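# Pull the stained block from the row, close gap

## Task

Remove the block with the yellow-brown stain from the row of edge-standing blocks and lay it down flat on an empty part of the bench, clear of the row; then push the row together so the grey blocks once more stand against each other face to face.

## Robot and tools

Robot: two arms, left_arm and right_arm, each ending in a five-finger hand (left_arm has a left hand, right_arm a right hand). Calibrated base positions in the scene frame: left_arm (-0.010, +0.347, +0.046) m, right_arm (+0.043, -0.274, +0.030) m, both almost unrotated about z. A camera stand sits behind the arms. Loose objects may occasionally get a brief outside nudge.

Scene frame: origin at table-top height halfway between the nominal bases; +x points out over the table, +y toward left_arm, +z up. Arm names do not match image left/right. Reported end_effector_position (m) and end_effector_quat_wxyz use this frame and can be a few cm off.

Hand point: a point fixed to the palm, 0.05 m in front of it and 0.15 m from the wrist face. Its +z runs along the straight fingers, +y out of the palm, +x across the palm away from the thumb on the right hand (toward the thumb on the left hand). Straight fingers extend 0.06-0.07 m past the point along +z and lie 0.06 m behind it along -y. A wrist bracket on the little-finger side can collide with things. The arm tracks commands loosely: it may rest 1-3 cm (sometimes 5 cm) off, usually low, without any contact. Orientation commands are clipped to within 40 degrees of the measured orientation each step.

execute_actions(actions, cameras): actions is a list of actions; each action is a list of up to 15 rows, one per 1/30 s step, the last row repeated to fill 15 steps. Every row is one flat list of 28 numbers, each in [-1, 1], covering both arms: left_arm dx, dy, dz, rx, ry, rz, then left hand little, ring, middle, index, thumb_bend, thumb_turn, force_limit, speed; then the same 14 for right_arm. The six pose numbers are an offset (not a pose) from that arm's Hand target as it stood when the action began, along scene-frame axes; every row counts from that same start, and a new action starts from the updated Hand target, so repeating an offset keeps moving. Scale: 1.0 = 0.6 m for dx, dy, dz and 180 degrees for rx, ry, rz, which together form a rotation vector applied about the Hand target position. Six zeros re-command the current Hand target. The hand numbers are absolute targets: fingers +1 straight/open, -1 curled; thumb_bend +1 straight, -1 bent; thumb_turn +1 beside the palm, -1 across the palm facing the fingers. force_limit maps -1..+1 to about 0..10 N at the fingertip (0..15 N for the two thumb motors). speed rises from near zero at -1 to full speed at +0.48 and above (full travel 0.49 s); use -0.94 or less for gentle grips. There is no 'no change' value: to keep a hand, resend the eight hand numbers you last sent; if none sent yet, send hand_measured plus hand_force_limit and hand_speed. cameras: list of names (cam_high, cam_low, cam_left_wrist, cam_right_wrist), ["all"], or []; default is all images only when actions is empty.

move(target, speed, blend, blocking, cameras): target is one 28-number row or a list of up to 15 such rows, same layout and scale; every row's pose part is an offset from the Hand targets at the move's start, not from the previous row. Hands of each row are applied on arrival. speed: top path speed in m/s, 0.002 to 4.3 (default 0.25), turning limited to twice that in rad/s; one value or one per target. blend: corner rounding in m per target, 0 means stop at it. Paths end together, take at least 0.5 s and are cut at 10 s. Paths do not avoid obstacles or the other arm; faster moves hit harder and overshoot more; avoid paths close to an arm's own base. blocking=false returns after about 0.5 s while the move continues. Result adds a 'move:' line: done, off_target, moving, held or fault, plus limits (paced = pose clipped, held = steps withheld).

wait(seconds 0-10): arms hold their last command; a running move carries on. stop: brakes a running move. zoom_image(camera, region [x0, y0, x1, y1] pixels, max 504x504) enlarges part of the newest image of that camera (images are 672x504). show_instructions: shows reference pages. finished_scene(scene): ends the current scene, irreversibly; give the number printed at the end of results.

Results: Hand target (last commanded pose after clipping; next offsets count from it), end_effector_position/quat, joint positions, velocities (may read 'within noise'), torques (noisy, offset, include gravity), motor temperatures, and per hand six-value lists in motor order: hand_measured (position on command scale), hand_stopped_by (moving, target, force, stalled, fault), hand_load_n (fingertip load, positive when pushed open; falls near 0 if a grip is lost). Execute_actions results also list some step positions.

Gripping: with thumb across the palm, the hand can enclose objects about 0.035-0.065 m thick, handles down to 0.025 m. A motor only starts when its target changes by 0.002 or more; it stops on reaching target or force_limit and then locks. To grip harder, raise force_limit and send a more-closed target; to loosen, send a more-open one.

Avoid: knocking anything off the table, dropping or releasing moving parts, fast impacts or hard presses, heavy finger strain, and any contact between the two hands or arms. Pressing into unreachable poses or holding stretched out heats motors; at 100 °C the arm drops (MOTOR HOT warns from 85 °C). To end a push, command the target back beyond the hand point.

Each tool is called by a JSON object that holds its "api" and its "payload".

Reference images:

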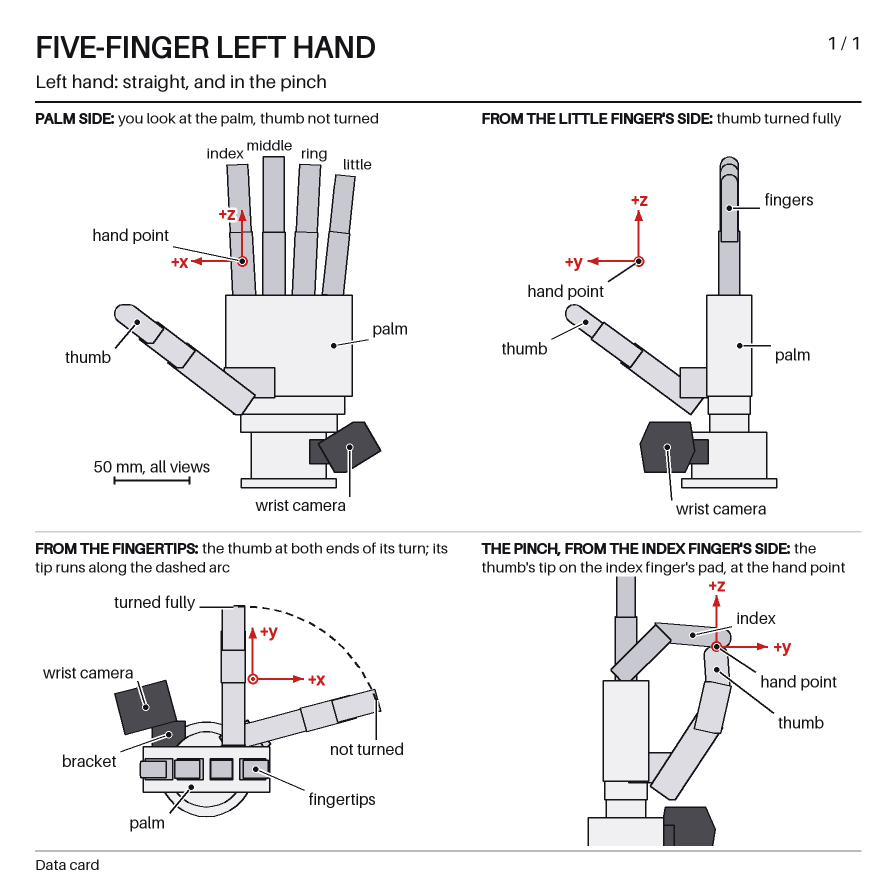

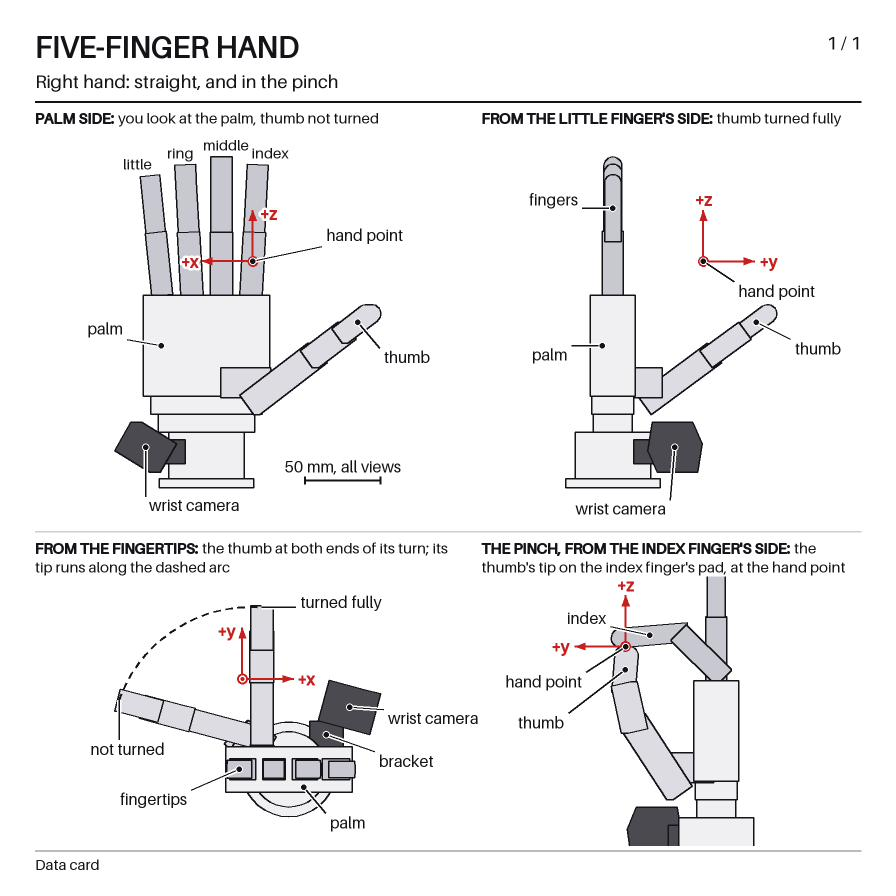

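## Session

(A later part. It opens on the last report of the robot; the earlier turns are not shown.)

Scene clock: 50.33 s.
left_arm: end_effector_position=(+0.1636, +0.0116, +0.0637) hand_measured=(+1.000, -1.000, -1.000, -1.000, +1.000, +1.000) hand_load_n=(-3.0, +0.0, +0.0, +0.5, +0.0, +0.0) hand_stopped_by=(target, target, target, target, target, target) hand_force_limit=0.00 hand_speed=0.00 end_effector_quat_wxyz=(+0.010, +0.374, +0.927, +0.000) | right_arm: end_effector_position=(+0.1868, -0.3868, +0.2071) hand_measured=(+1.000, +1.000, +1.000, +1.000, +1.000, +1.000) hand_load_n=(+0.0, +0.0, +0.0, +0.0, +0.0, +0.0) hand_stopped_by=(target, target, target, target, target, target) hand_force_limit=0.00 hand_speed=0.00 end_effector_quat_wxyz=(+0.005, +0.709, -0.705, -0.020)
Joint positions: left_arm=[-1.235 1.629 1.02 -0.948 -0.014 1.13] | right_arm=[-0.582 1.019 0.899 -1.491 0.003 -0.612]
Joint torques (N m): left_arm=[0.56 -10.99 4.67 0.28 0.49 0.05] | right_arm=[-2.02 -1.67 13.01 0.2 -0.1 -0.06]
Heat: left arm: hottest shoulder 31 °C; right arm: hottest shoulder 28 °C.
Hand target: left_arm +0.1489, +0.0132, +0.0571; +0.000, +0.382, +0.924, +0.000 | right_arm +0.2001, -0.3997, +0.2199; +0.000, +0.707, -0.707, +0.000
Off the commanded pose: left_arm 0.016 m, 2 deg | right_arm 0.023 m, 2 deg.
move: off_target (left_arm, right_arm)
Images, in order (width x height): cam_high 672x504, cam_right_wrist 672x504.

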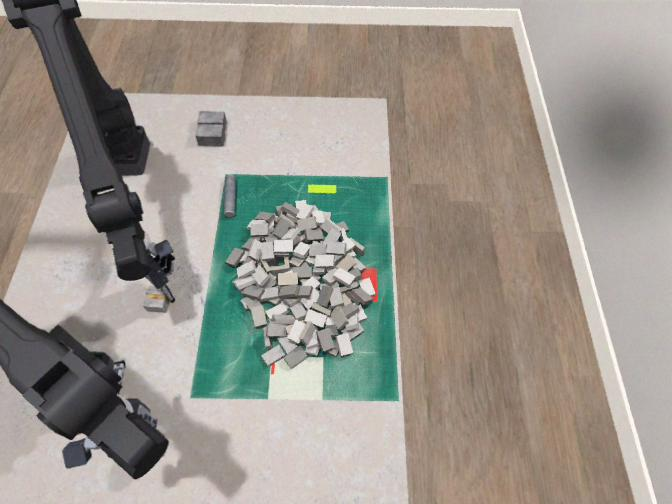

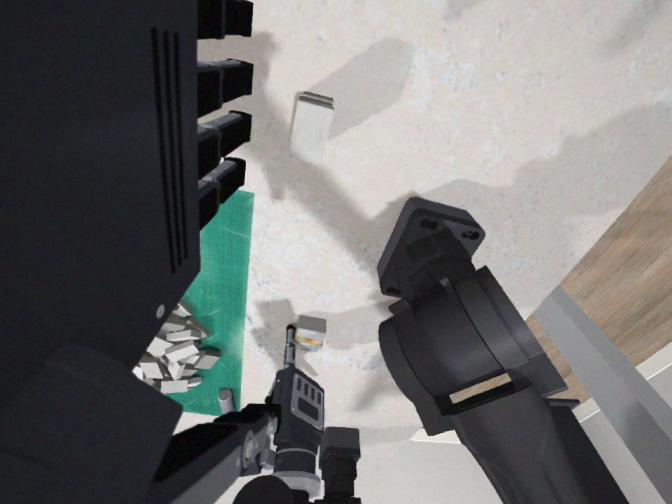

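{"api": "move", "payload": {"target": [0,0.0025,0.015,0,0,0,1,-1,-1,-1,1,1,0,0,0,0,0,0,0,0,1,1,1,1,1,1,0,0], "speed": 0.05, "cameras": ["cam_high","cam_right_wrist"]}}

{"api": "zoom_image", "payload": {"camera": "cam_right_wrist", "region": [250, 290, 350, 370]}}

{"api": "zoom_image", "payload": {"camera": "cam_high", "region": [130, 260, 210, 320]}}

Scene clock: 52.57 s.
left_arm: end_effector_position=(+0.1614, +0.0113, +0.0644) hand_measured=(+1.000, -1.000, -1.000, -1.000, +1.000, +1.000) hand_load_n=(-2.0, +0.5, +0.0, +0.0, +0.0, +0.0) hand_stopped_by=(target, target, target, target, target, target) hand_force_limit=0.00 hand_speed=0.00 end_effector_quat_wxyz=(+0.009, +0.376, +0.927, +0.000) | right_arm: end_effector_position=(+0.1868, -0.3868, +0.2071) hand_measured=(+1.000, +1.000, +1.000, +1.000, +1.000, +1.000) hand_load_n=(+0.0, +0.0, +0.0, +0.0, +0.0, +0.0) hand_stopped_by=(target, target, target, target, target, target) hand_force_limit=0.00 hand_speed=0.00 end_effector_quat_wxyz=(+0.005, +0.709, -0.705, -0.020)
Joint positions: left_arm=[-1.24 1.627 1.02 -0.951 -0.012 1.129] | right_arm=[-0.582 1.019 0.899 -1.491 0.003 -0.612]
Joint torques (N m): left_arm=[0.56 -11.87 5.18 -0.2 0.46 0.02] | right_arm=[-2.14 -2.14 13.11 0.08 -0.09 -0.06]
Heat: left arm: hottest shoulder 31 °C; right arm: hottest shoulder 28 °C.
Hand target: left_arm +0.1490, +0.0146, +0.0661; +0.000, +0.383, +0.924, +0.000 | right_arm +0.2001, -0.3997, +0.2199; +0.000, +0.707, -0.707, +0.000
Off the commanded pose: left_arm 0.013 m, 1 deg | right_arm 0.023 m, 2 deg.
move: off_target (left_arm, right_arm)
Images, in order (width x height): cam_high 672x504, cam_right_wrist 672x504.

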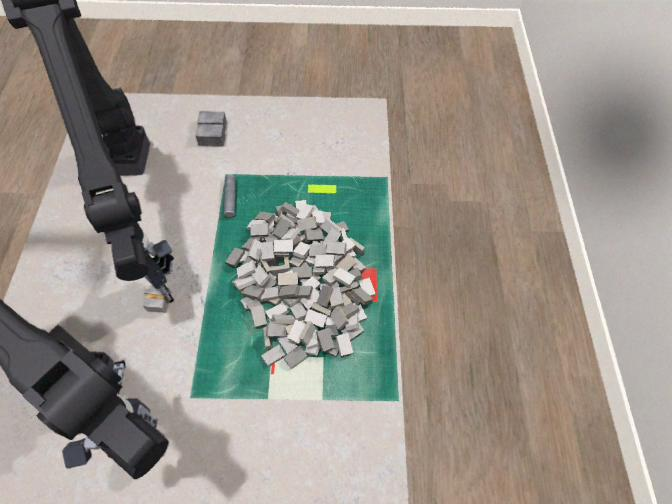

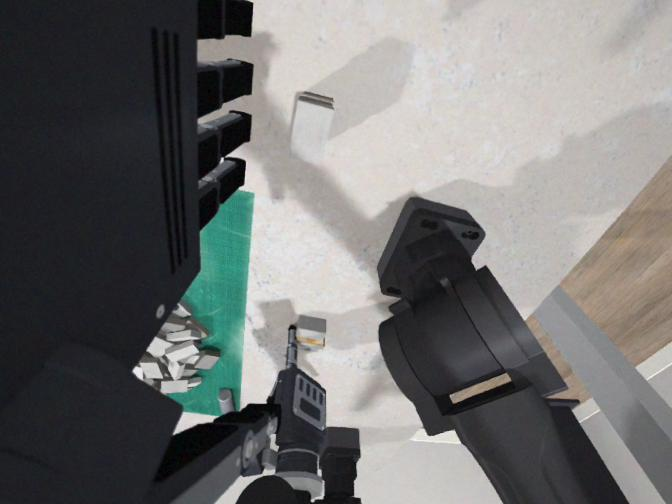

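Scaled by 5.040 from the camera's 672x504 image, which has a finer 960x720 frame.

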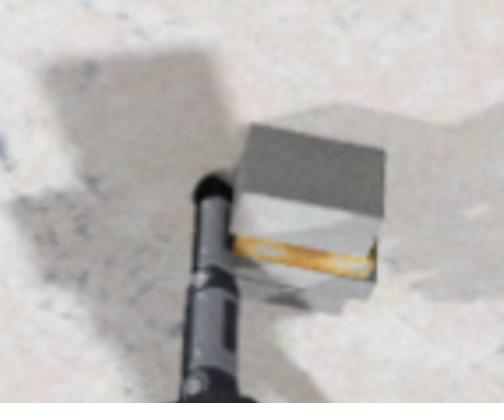

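Scaled by 6.300 from the camera's 672x504 image, which has a finer 960x720 frame.

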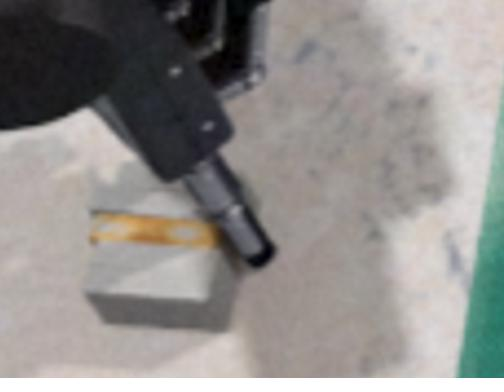

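{"api": "move", "payload": {"target": [0.0267,-0.0113,-0.0133,0,0,0,1,-1,-1,-1,1,1,0,0,0,0,0,0,0,0,1,1,1,1,1,1,0,0], "speed": 0.06, "cameras": ["cam_high","cam_right_wrist"]}}

{"api": "zoom_image", "payload": {"camera": "cam_right_wrist", "region": [250, 290, 350, 370]}}

{"api": "zoom_image", "payload": {"camera": "cam_high", "region": [130, 260, 210, 320]}}

Scene clock: 54.97 s.
left_arm: end_effector_position=(+0.1622, +0.0115, +0.0642) hand_measured=(+1.000, -1.000, -1.000, -1.000, +1.000, +1.000) hand_load_n=(-1.0, +0.5, +0.0, +0.0, +0.0, +0.0) hand_stopped_by=(target, target, target, target, target, target) hand_force_limit=0.00 hand_speed=0.00 end_effector_quat_wxyz=(+0.006, +0.377, +0.926, -0.002) | right_arm: end_effector_position=(+0.1868, -0.3868, +0.2071) hand_measured=(+1.000, +1.000, +1.000, +1.000, +1.000, +1.000) hand_load_n=(+0.0, -0.5, +0.0, +0.0, -0.5, +0.0) hand_stopped_by=(target, target, target, target, target, target) hand_force_limit=0.00 hand_speed=0.00 end_effector_quat_wxyz=(+0.005, +0.709, -0.705, -0.020)
Joint positions: left_arm=[-1.235 1.627 1.02 -0.951 -0.006 1.136] | right_arm=[-0.582 1.019 0.899 -1.491 0.003 -0.612]
Joint torques (N m): left_arm=[2.08 -9.29 7.05 0.16 0.17 0.25] | right_arm=[-2.08 -2.26 13.01 0.2 -0.15 -0.09]
Heat: left arm: hottest shoulder 32 °C; right arm: hottest shoulder 28 °C.
Hand target: left_arm +0.1650, +0.0078, +0.0581; +0.000, +0.382, +0.924, +0.000 | right_arm +0.2001, -0.3997, +0.2199; +0.000, +0.707, -0.707, +0.000
Off the commanded pose: left_arm 0.008 m, 1 deg | right_arm 0.023 m, 2 deg.
move: off_target (right_arm)
Images, in order (width x height): cam_high 672x504, cam_right_wrist 672x504.

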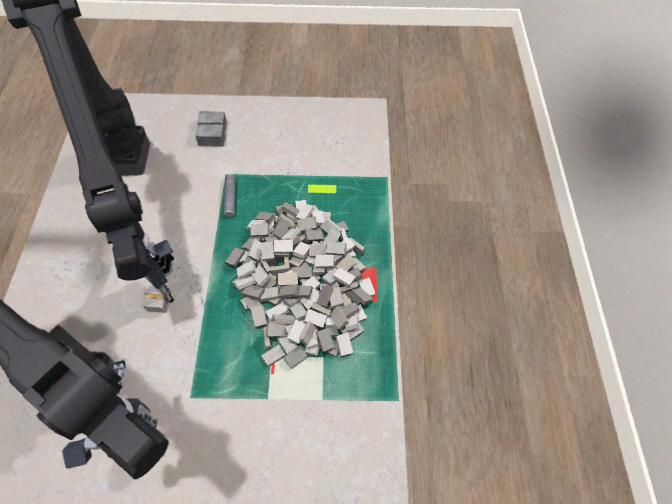

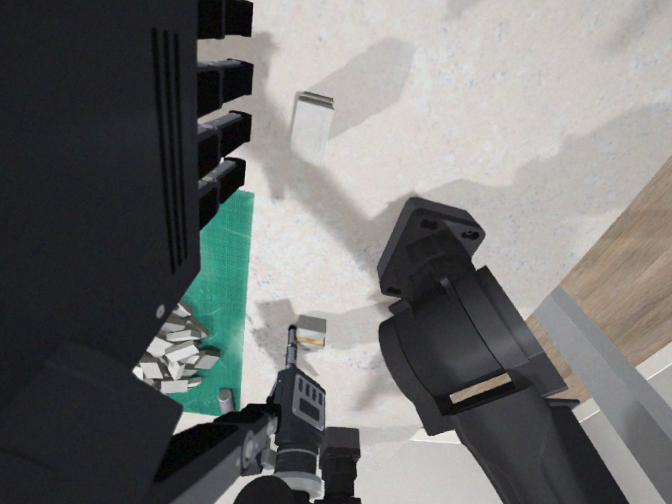

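Scaled by 5.040 from the camera's 672x504 image, which has a finer 960x720 frame.

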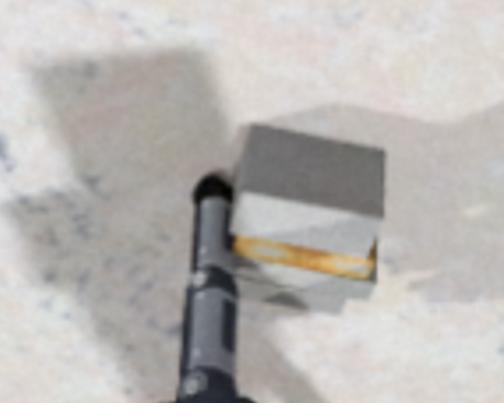

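Scaled by 6.300 from the camera's 672x504 image, which has a finer 960x720 frame.

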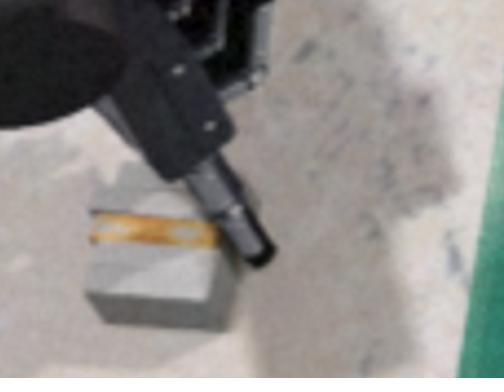

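{"api": "move", "payload": {"target": [0.035,-0.012,0.005,0,0,0,1,-1,-1,-1,1,1,0,0,0,0,0,0,0,0,1,1,1,1,1,1,0,0], "speed": 0.08, "cameras": ["cam_high","cam_right_wrist"]}}

{"api": "zoom_image", "payload": {"camera": "cam_right_wrist", "region": [250, 290, 350, 370]}}

{"api": "zoom_image", "payload": {"camera": "cam_high", "region": [130, 260, 210, 320]}}

Scene clock: 56.43 s.
left_arm: end_effector_position=(+0.1733, +0.0097, +0.0646) hand_measured=(+1.000, -1.000, -1.000, -1.000, +1.000, +1.000) hand_load_n=(+0.0, +0.0, +0.5, +0.0, +0.0, +0.0) hand_stopped_by=(target, target, target, target, target, target) hand_force_limit=0.00 hand_speed=0.00 end_effector_quat_wxyz=(-0.002, +0.384, +0.923, -0.005) | right_arm: end_effector_position=(+0.1868, -0.3868, +0.2071) hand_measured=(+1.000, +1.000, +1.000, +1.000, +1.000, +1.000) hand_load_n=(+0.0, +0.0, +0.0, +0.0, +0.0, +0.0) hand_stopped_by=(target, target, target, target, target, target) hand_force_limit=0.00 hand_speed=0.00 end_effector_quat_wxyz=(+0.005, +0.709, -0.705, -0.020)
Joint positions: left_arm=[-1.208 1.643 1.042 -0.965 0.009 1.178] | right_arm=[-0.582 1.019 0.899 -1.491 0.003 -0.612]
Joint torques (N m): left_arm=[3.19 -8.76 8.79 -0.27 -0.37 0.2] | right_arm=[-1.9 -2.43 12.89 0.18 -0.07 -0.05]
Motor temperatures (°C): left_arm=[27 32 29 24 28 25] | right_arm=[27 28 29 26 26 24]
Heat: left arm: hottest shoulder 32 °C; right arm: hottest elbow 29 °C.
Hand target: left_arm +0.1860, +0.0005, +0.0611; +0.000, +0.382, +0.924, -0.001 | right_arm +0.2001, -0.3997, +0.2199; +0.000, +0.707, -0.707, +0.000
Off the commanded pose: left_arm 0.016 m, 1 deg | right_arm 0.023 m, 2 deg.
move: off_target (left_arm, right_arm)
Images, in order (width x height): cam_high 672x504, cam_right_wrist 672x504.

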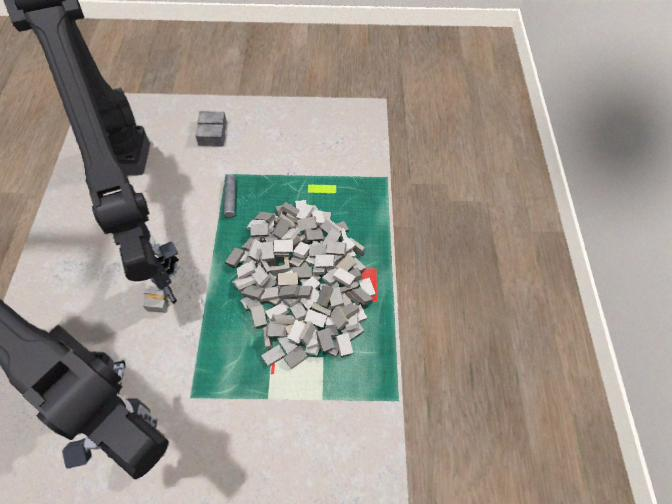

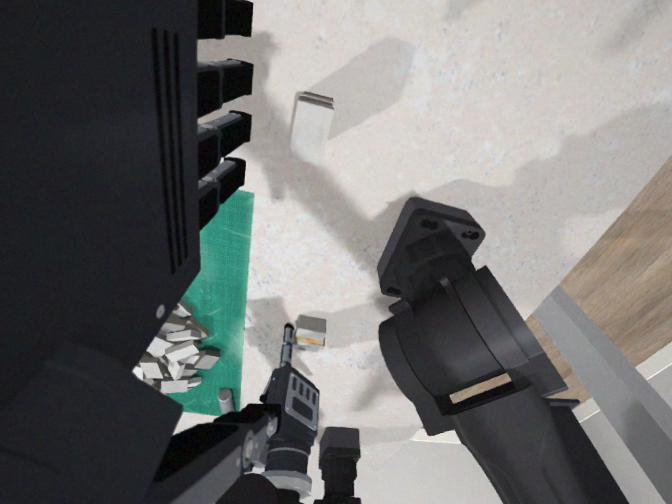

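Scaled by 5.040 from the camera's 672x504 image, which has a finer 960x720 frame.

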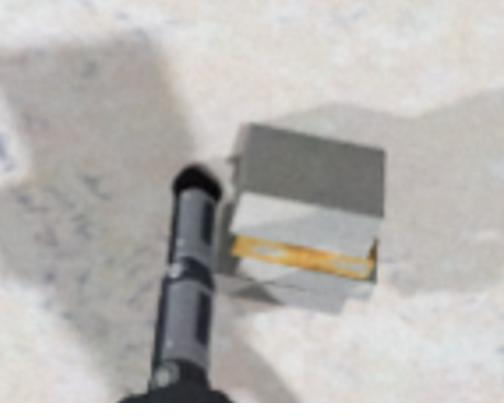

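Scaled by 6.300 from the camera's 672x504 image, which has a finer 960x720 frame.

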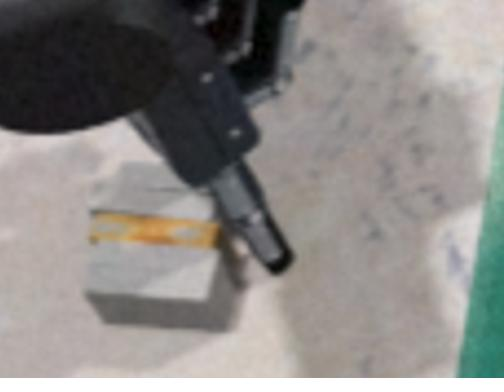

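{"api": "move", "payload": {"target": [0.018,0.004,0.023,0.028,0.072,0,1,-1,-1,-1,1,1,0,0,0,0,0,0,0,0,1,1,1,1,1,1,0,0], "speed": 0.08, "cameras": ["cam_high","cam_right_wrist"]}}

{"api": "zoom_image", "payload": {"camera": "cam_right_wrist", "region": [250, 290, 350, 370]}}

{"api": "zoom_image", "payload": {"camera": "cam_high", "region": [130, 260, 210, 320]}}

Scene clock: 60.80 s.
left_arm: end_effector_position=(+0.1872, +0.0142, +0.0755) hand_measured=(+1.000, -1.000, -1.000, -1.000, +1.000, +1.000) hand_load_n=(+0.0, +0.0, +0.0, +0.0, +0.0, +0.0) hand_stopped_by=(target, target, target, target, target, target) hand_force_limit=0.00 hand_speed=0.00 end_effector_quat_wxyz=(-0.121, +0.376, +0.919, +0.000) | right_arm: end_effector_position=(+0.1868, -0.3868, +0.2071) hand_measured=(+1.000, +1.000, +1.000, +1.000, +1.000, +1.000) hand_load_n=(+0.0, +0.0, +0.0, +0.0, +0.0, +0.0) hand_stopped_by=(target, target, target, target, target, target) hand_force_limit=0.00 hand_speed=0.00 end_effector_quat_wxyz=(+0.005, +0.709, -0.705, -0.020)
Joint positions: left_arm=[-1.108 1.757 1.203 -1.206 0.154 1.282] | right_arm=[-0.582 1.019 0.899 -1.491 0.003 -0.612]
Joint torques (N m): left_arm=[2.08 -10.75 9.01 -0.51 0.13 0.22] | right_arm=[-1.67 -1.96 13.04 0.2 -0.17 -0.06]
Heat: left arm: hottest shoulder 32 °C; right arm: hottest elbow 29 °C.
Hand target: left_arm +0.1967, +0.0029, +0.0748; -0.121, +0.380, +0.917, -0.003 | right_arm +0.2001, -0.3997, +0.2199; +0.000, +0.707, -0.707, +0.000
Off the commanded pose: left_arm 0.015 m, 1 deg | right_arm 0.023 m, 2 deg.
move: off_target (left_arm, right_arm)
Images, in order (width x height): cam_high 672x504, cam_right_wrist 672x504.

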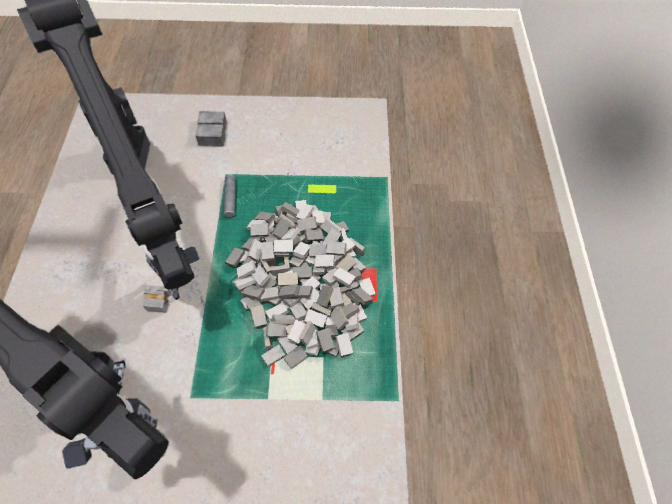

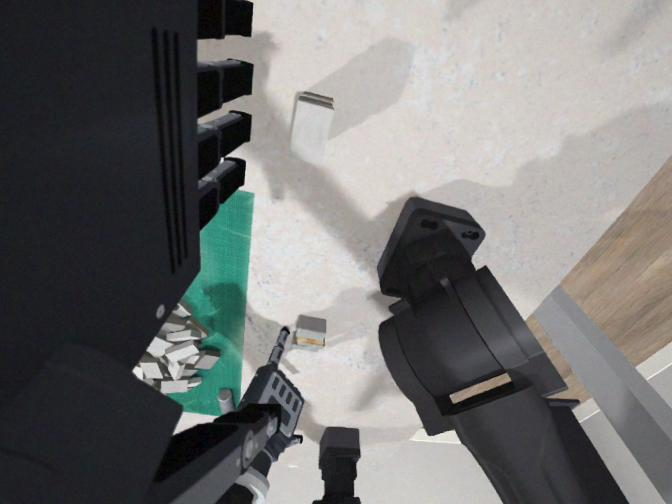

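Scaled by 5.040 from the camera's 672x504 image, which has a finer 960x720 frame.

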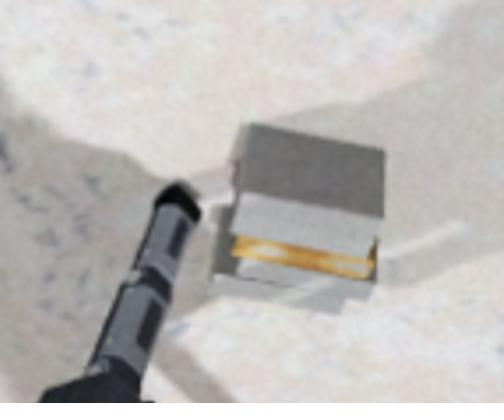

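Scaled by 6.300 from the camera's 672x504 image, which has a finer 960x720 frame.

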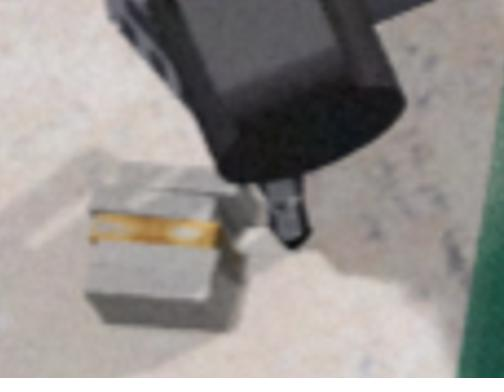

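{"api": "move", "payload": {"target": [0.003,-0.0145,0,0,0,0,1,-1,-1,-1,1,1,0,0,0,0,0,0,0,0,1,1,1,1,1,1,0,0], "speed": 0.08, "cameras": ["cam_high","cam_right_wrist"]}}

{"api": "zoom_image", "payload": {"camera": "cam_right_wrist", "region": [250, 290, 350, 370]}}

{"api": "zoom_image", "payload": {"camera": "cam_high", "region": [130, 260, 210, 320]}}

Scene clock: 62.90 s.
left_arm: end_effector_position=(+0.1911, +0.0065, +0.0756) hand_measured=(+1.000, -1.000, -1.000, -1.000, +1.000, +1.000) hand_load_n=(+0.0, +0.0, +0.0, +0.0, +0.0, +0.0) hand_stopped_by=(target, target, target, target, target, target) hand_force_limit=0.00 hand_speed=0.00 end_effector_quat_wxyz=(-0.121, +0.376, +0.918, -0.001) | right_arm: end_effector_position=(+0.1868, -0.3868, +0.2071) hand_measured=(+1.000, +1.000, +1.000, +1.000, +1.000, +1.000) hand_load_n=(+0.0, +0.0, +0.0, +0.0, +0.0, +0.0) hand_stopped_by=(target, target, target, target, target, target) hand_force_limit=0.00 hand_speed=0.00 end_effector_quat_wxyz=(+0.005, +0.709, -0.705, -0.020)
Joint positions: left_arm=[-1.108 1.775 1.23 -1.214 0.155 1.282] | right_arm=[-0.582 1.019 0.899 -1.491 0.003 -0.612]
Joint torques (N m): left_arm=[1.9 -11.11 9.07 -0.55 0.16 0.14] | right_arm=[-1.85 -2.14 13 0.17 -0.06 -0.08]
Heat: left arm: hottest shoulder 32 °C; right arm: hottest elbow 29 °C.
Hand target: left_arm +0.1985, -0.0058, +0.0749; -0.121, +0.380, +0.917, -0.003 | right_arm +0.2001, -0.3997, +0.2199; +0.000, +0.707, -0.707, +0.000
Off the commanded pose: left_arm 0.014 m, 0 deg | right_arm 0.023 m, 2 deg.
move: off_target (left_arm, right_arm)
Images, in order (width x height): cam_high 672x504, cam_right_wrist 672x504.

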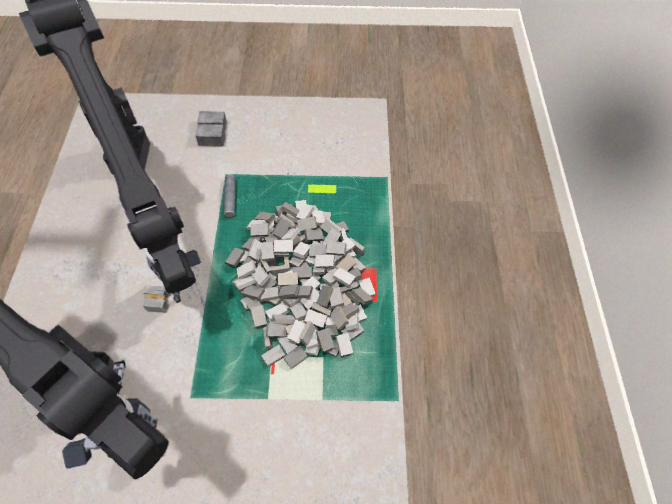

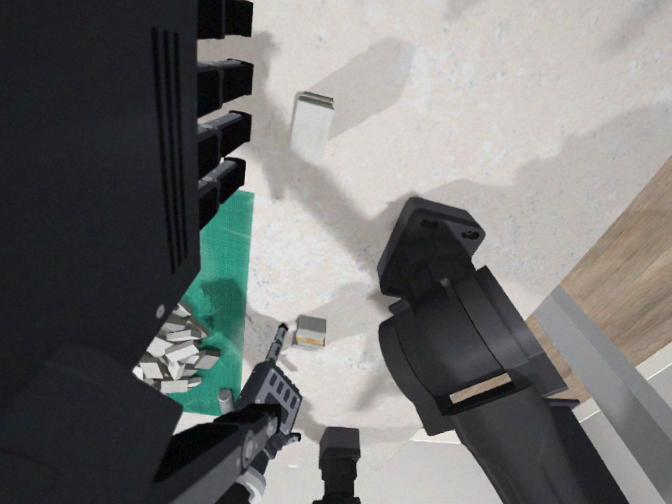

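Scaled by 5.040 from the camera's 672x504 image, which has a finer 960x720 frame.

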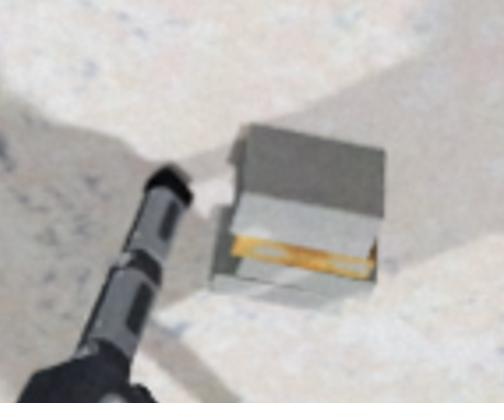

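Scaled by 6.300 from the camera's 672x504 image, which has a finer 960x720 frame.

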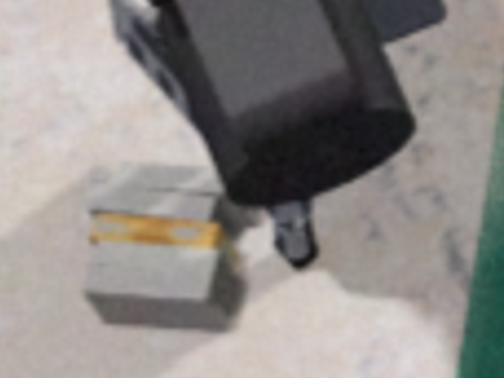

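{"api": "move", "payload": {"target": [-0.033,0.01,0,0,0,0,1,-1,-1,-1,1,1,0,0,0,0,0,0,0,0,1,1,1,1,1,1,0,0], "speed": 0.05}}

Scene clock: 64.87 s.
left_arm: end_effector_position=(+0.1820, +0.0011, +0.0756) hand_measured=(+1.000, -1.000, -1.000, -1.000, +1.000, +1.000) hand_load_n=(+0.0, +0.0, +0.0, +0.0, +0.0, +0.0) hand_stopped_by=(target, target, target, target, target, target) hand_force_limit=0.00 hand_speed=0.00 end_effector_quat_wxyz=(-0.123, +0.384, +0.915, -0.002) | right_arm: end_effector_position=(+0.1868, -0.3868, +0.2071) hand_measured=(+1.000, +1.000, +1.000, +1.000, +1.000, +1.000) hand_load_n=(-0.5, +0.0, +0.0, +0.0, +0.0, +0.0) hand_stopped_by=(target, target, target, target, target, target) hand_force_limit=0.00 hand_speed=0.00 end_effector_quat_wxyz=(+0.005, +0.709, -0.705, -0.020)
Joint positions: left_arm=[-1.131 1.775 1.231 -1.212 0.161 1.275] | right_arm=[-0.582 1.019 0.899 -1.491 0.003 -0.612]
Joint torques (N m): left_arm=[1.38 -13.92 5.48 -0.14 0.17 -0.03] | right_arm=[-1.55 -1.9 12.98 0.18 -0.11 -0.07]
Heat: left arm: hottest shoulder 32 °C; right arm: hottest elbow 30 °C.
Hand target: left_arm +0.1788, +0.0003, +0.0749; -0.121, +0.380, +0.917, -0.003 | right_arm +0.2001, -0.3997, +0.2199; +0.000, +0.707, -0.707, +0.000
Off the commanded pose: left_arm 0.003 m, 1 deg | right_arm 0.023 m, 2 deg.
move: off_target (right_arm)

{"api": "move", "payload": {"target": [-0.015,0.025,0,0,0,0,1,-1,-1,-1,1,1,0,0,0,0,0,0,0,0,1,1,1,1,1,1,0,0], "speed": 0.05}}

Scene clock: 65.97 s.
left_arm: end_effector_position=(+0.1756, +0.0128, +0.0732) hand_measured=(+1.000, -1.000, -1.000, -1.000, +1.000, +1.000) hand_load_n=(+0.0, +0.0, +0.0, +0.0, +0.0, +0.0) hand_stopped_by=(target, target, target, target, target, target) hand_force_limit=0.00 hand_speed=0.00 end_effector_quat_wxyz=(-0.122, +0.383, +0.916, -0.003) | right_arm: end_effector_position=(+0.1868, -0.3868, +0.2071) hand_measured=(+1.000, +1.000, +1.000, +1.000, +1.000, +1.000) hand_load_n=(+0.0, +0.0, +0.0, +0.0, +0.0, +0.0) hand_stopped_by=(target, target, target, target, target, target) hand_force_limit=0.00 hand_speed=0.00 end_effector_quat_wxyz=(+0.005, +0.709, -0.705, -0.020)
Joint positions: left_arm=[-1.132 1.747 1.184 -1.191 0.163 1.274] | right_arm=[-0.582 1.019 0.899 -1.491 0.003 -0.612]
Joint torques (N m): left_arm=[1.2 -14.21 4.94 -0.16 0.07 -0.08] | right_arm=[-2.2 -1.96 13.03 0.14 -0.1 -0.09]
Heat: left arm: hottest shoulder 32 °C; right arm: hottest elbow 30 °C.
Hand target: left_arm +0.1697, +0.0153, +0.0749; -0.121, +0.380, +0.917, -0.003 | right_arm +0.2001, -0.3997, +0.2199; +0.000, +0.707, -0.707, +0.000
Off the commanded pose: left_arm 0.007 m, 0 deg | right_arm 0.023 m, 2 deg.
move: off_target (right_arm)

{"api": "wait", "payload": {"seconds": 0, "cameras": ["cam_high","cam_right_wrist"]}}

{"api": "zoom_image", "payload": {"camera": "cam_right_wrist", "region": [270, 300, 340, 356]}}

{"api": "zoom_image", "payload": {"camera": "cam_high", "region": [140, 275, 196, 317]}}

Scene clock: 66.37 s.
left_arm: end_effector_position=(+0.1756, +0.0127, +0.0732) hand_measured=(+1.000, -1.000, -1.000, -1.000, +1.000, +1.000) hand_load_n=(+0.0, +0.0, +0.0, +0.0, +0.0, +0.0) hand_stopped_by=(target, target, target, target, target, target) hand_force_limit=0.00 hand_speed=0.00 end_effector_quat_wxyz=(-0.122, +0.383, +0.916, -0.003) | right_arm: end_effector_position=(+0.1868, -0.3868, +0.2071) hand_measured=(+1.000, +1.000, +1.000, +1.000, +1.000, +1.000) hand_load_n=(+0.0, +0.0, +0.0, +0.0, +0.0, +0.0) hand_stopped_by=(target, target, target, target, target, target) hand_force_limit=0.00 hand_speed=0.00 end_effector_quat_wxyz=(+0.005, +0.709, -0.705, -0.020)
Joint positions: left_arm=[-1.132 1.747 1.184 -1.191 0.163 1.274] | right_arm=[-0.582 1.019 0.899 -1.491 0.003 -0.612]
Joint torques (N m): left_arm=[1.32 -13.86 4.66 -0.14 0.09 -0.07] | right_arm=[-1.96 -2.37 13.01 0.31 -0.13 -0.08]
Heat: left arm: hottest shoulder 32 °C; right arm: hottest elbow 30 °C.
Hand target: left_arm +0.1698, +0.0152, +0.0749; -0.121, +0.380, +0.917, -0.003 | right_arm +0.2001, -0.3997, +0.2199; +0.000, +0.707, -0.707, +0.000
Off the commanded pose: left_arm 0.007 m, 0 deg | right_arm 0.023 m, 2 deg.
Images, in order (width x height): cam_high 672x504, cam_right_wrist 672x504.

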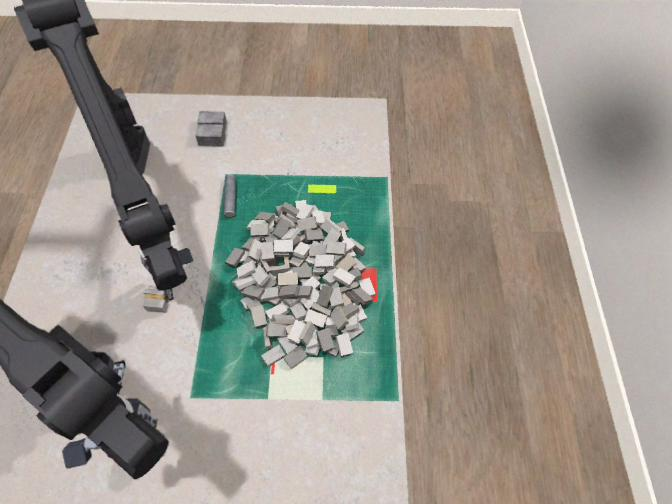

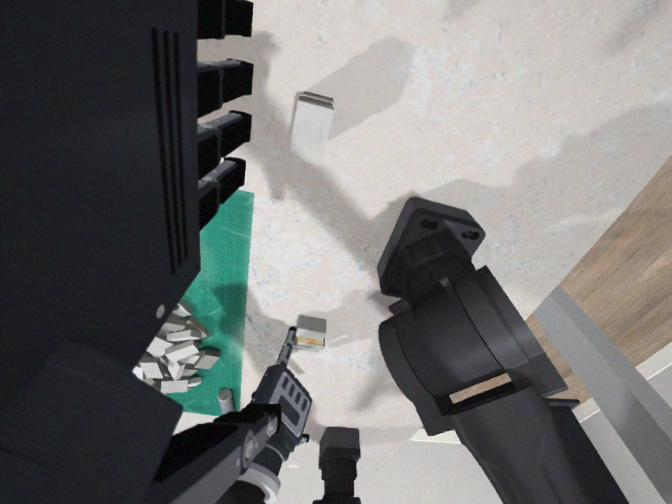

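Scaled by 7.200 from the camera's 672x504 image, which has a finer 960x720 frame.

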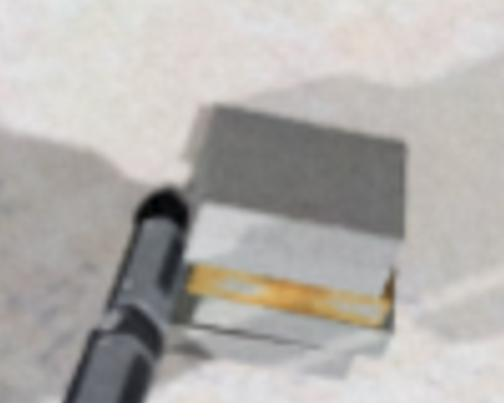

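Scaled by 9.000 from the camera's 672x504 image, which has a finer 960x720 frame.

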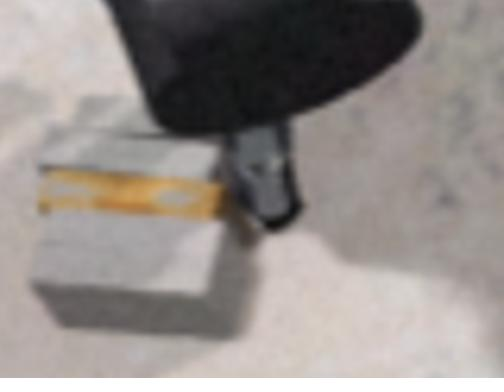

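{"api": "move", "payload": {"target": [[-0.012,-0.007,0,0,0,0,1,-1,-1,-1,1,1,0,0,0,0,0,0,0,0,1,1,1,1,1,1,0,0],[-0.045,-0.006,0,0,0,0,1,-1,-1,-1,1,1,0,0,0,0,0,0,0,0,1,1,1,1,1,1,0,0]], "speed": 0.05, "blend": [0.005,0], "cameras": ["cam_high","cam_right_wrist"]}}

{"api": "zoom_image", "payload": {"camera": "cam_right_wrist", "region": [270, 300, 340, 356]}}

{"api": "zoom_image", "payload": {"camera": "cam_high", "region": [140, 275, 196, 317]}}

Scene clock: 68.50 s.
left_arm: end_effector_position=(+0.1531, +0.0125, +0.0738) hand_measured=(+1.000, -1.000, -1.000, -1.000, +1.000, +1.000) hand_load_n=(-2.0, +0.0, +0.0, +0.0, +0.0, +0.0) hand_stopped_by=(target, target, target, target, target, target) hand_force_limit=0.00 hand_speed=0.00 end_effector_quat_wxyz=(-0.119, +0.376, +0.919, +0.002) | right_arm: end_effector_position=(+0.1868, -0.3868, +0.2071) hand_measured=(+1.000, +1.000, +1.000, +1.000, +1.000, +1.000) hand_load_n=(+0.0, -0.5, +0.0, +0.0, +0.0, +0.0) hand_stopped_by=(target, target, target, target, target, target) hand_force_limit=0.00 hand_speed=0.00 end_effector_quat_wxyz=(+0.005, +0.709, -0.705, -0.020)
Joint positions: left_arm=[-1.178 1.726 1.156 -1.177 0.162 1.211] | right_arm=[-0.582 1.019 0.899 -1.491 0.003 -0.612]
Joint torques (N m): left_arm=[1.2 -13.74 4.97 -0.03 0.53 -0.01] | right_arm=[-2.26 -2.43 13 0.34 -0.12 -0.04]
Heat: left arm: hottest shoulder 32 °C; right arm: hottest elbow 30 °C.
Hand target: left_arm +0.1427, +0.0116, +0.0749; -0.121, +0.380, +0.917, -0.003 | right_arm +0.2001, -0.3997, +0.2199; +0.000, +0.707, -0.707, +0.000
Off the commanded pose: left_arm 0.010 m, 1 deg | right_arm 0.023 m, 2 deg.
move: off_target (right_arm); blend cut to 0.0042 m at target 1
Images, in order (width x height): cam_high 672x504, cam_right_wrist 672x504.

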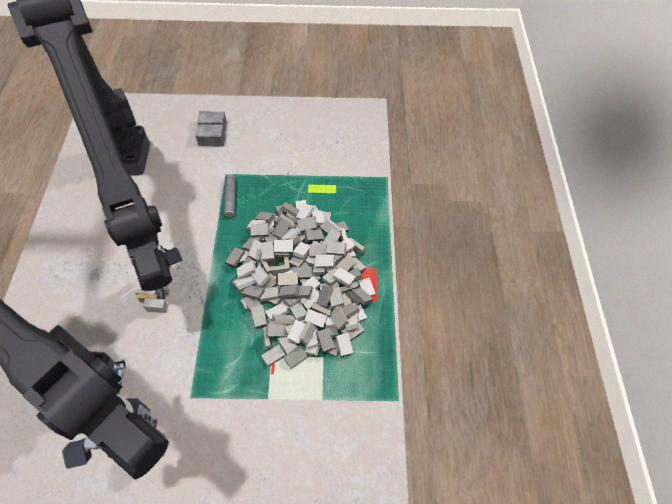

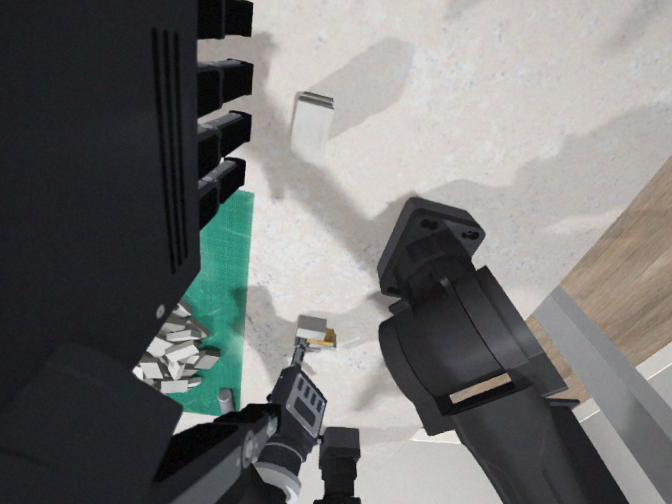

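Scaled by 7.200 from the camera's 672x504 image, which has a finer 960x720 frame.

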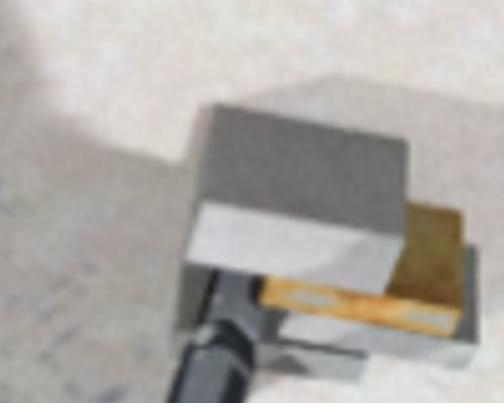

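Scaled by 9.000 from the camera's 672x504 image, which has a finer 960x720 frame.

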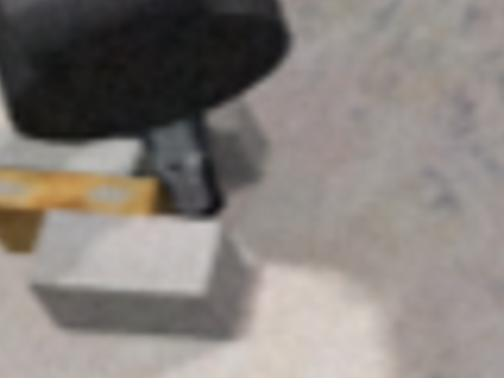

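{"api": "move", "payload": {"target": [[0.036,0.0123,0,0,0,0,1,-1,-1,-1,1,1,0,0,0,0,0,0,0,0,1,1,1,1,1,1,0,0],[0.052,-0.0148,0,0,0,0,1,-1,-1,-1,1,1,0,0,0,0,0,0,0,0,1,1,1,1,1,1,0,0]], "speed": 0.06, "blend": [0.003,0], "cameras": ["cam_high","cam_right_wrist"]}}

{"api": "zoom_image", "payload": {"camera": "cam_right_wrist", "region": [270, 300, 340, 356]}}

{"api": "zoom_image", "payload": {"camera": "cam_high", "region": [130, 270, 200, 322]}}

Scene clock: 72.23 s.
left_arm: end_effector_position=(+0.1639, +0.0137, +0.0754) hand_measured=(+1.000, -1.000, -1.000, -1.000, +1.000, +1.000) hand_load_n=(+0.0, +0.0, +0.0, +0.0, +0.0, +0.0) hand_stopped_by=(target, target, target, target, target, target) hand_force_limit=0.00 hand_speed=0.00 end_effector_quat_wxyz=(-0.122, +0.377, +0.918, -0.002) | right_arm: end_effector_position=(+0.1868, -0.3868, +0.2071) hand_measured=(+1.000, +1.000, +1.000, +1.000, +1.000, +1.000) hand_load_n=(+0.0, +0.0, +0.0, +0.0, +0.0, +0.0) hand_stopped_by=(target, target, target, target, target, target) hand_force_limit=0.00 hand_speed=0.00 end_effector_quat_wxyz=(+0.005, +0.709, -0.705, -0.020)
Joint positions: left_arm=[-1.152 1.732 1.169 -1.189 0.166 1.24] | right_arm=[-0.582 1.019 0.899 -1.491 0.003 -0.612]
Joint torques (N m): left_arm=[2.67 -9.99 8.75 -0.64 -0.01 0.23] | right_arm=[-2.08 -2.26 13.03 0.06 -0.1 -0.06]
Heat: left arm: hottest shoulder 32 °C; right arm: hottest elbow 30 °C.
Hand target: left_arm +0.1739, +0.0028, +0.0749; -0.121, +0.380, +0.917, -0.003 | right_arm +0.2001, -0.3997, +0.2199; +0.000, +0.707, -0.707, +0.000
Off the commanded pose: left_arm 0.015 m, 0 deg | right_arm 0.023 m, 2 deg.
move: off_target (left_arm, right_arm)
Images, in order (width x height): cam_high 672x504, cam_right_wrist 672x504.

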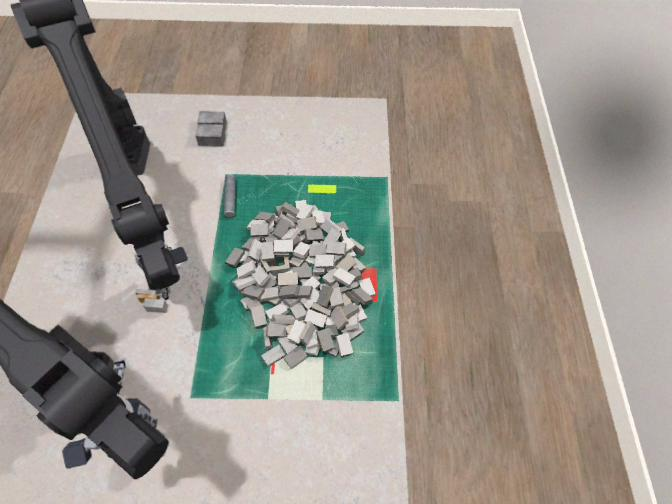

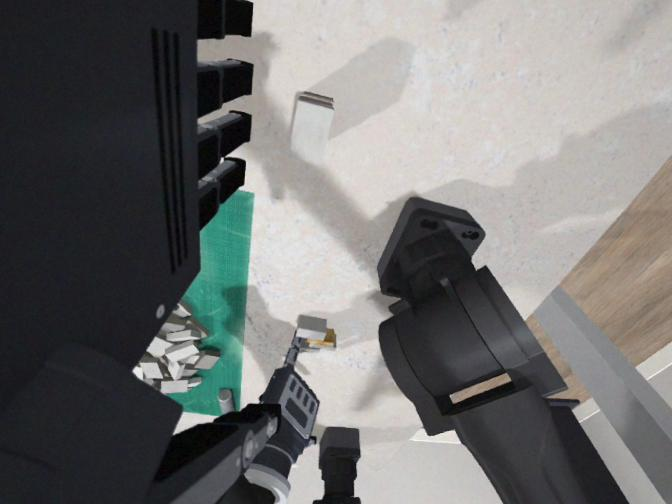

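Scaled by 7.200 from the camera's 672x504 image, which has a finer 960x720 frame.

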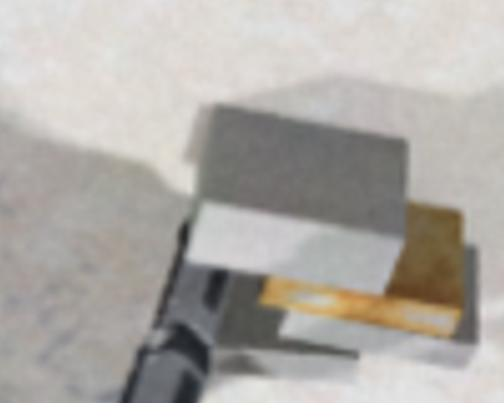

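Scaled by 7.200 from the camera's 672x504 image, which has a finer 960x720 frame.

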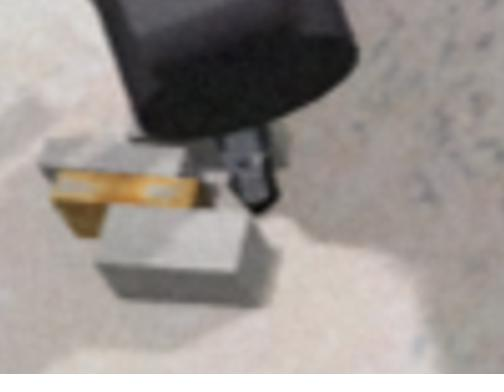

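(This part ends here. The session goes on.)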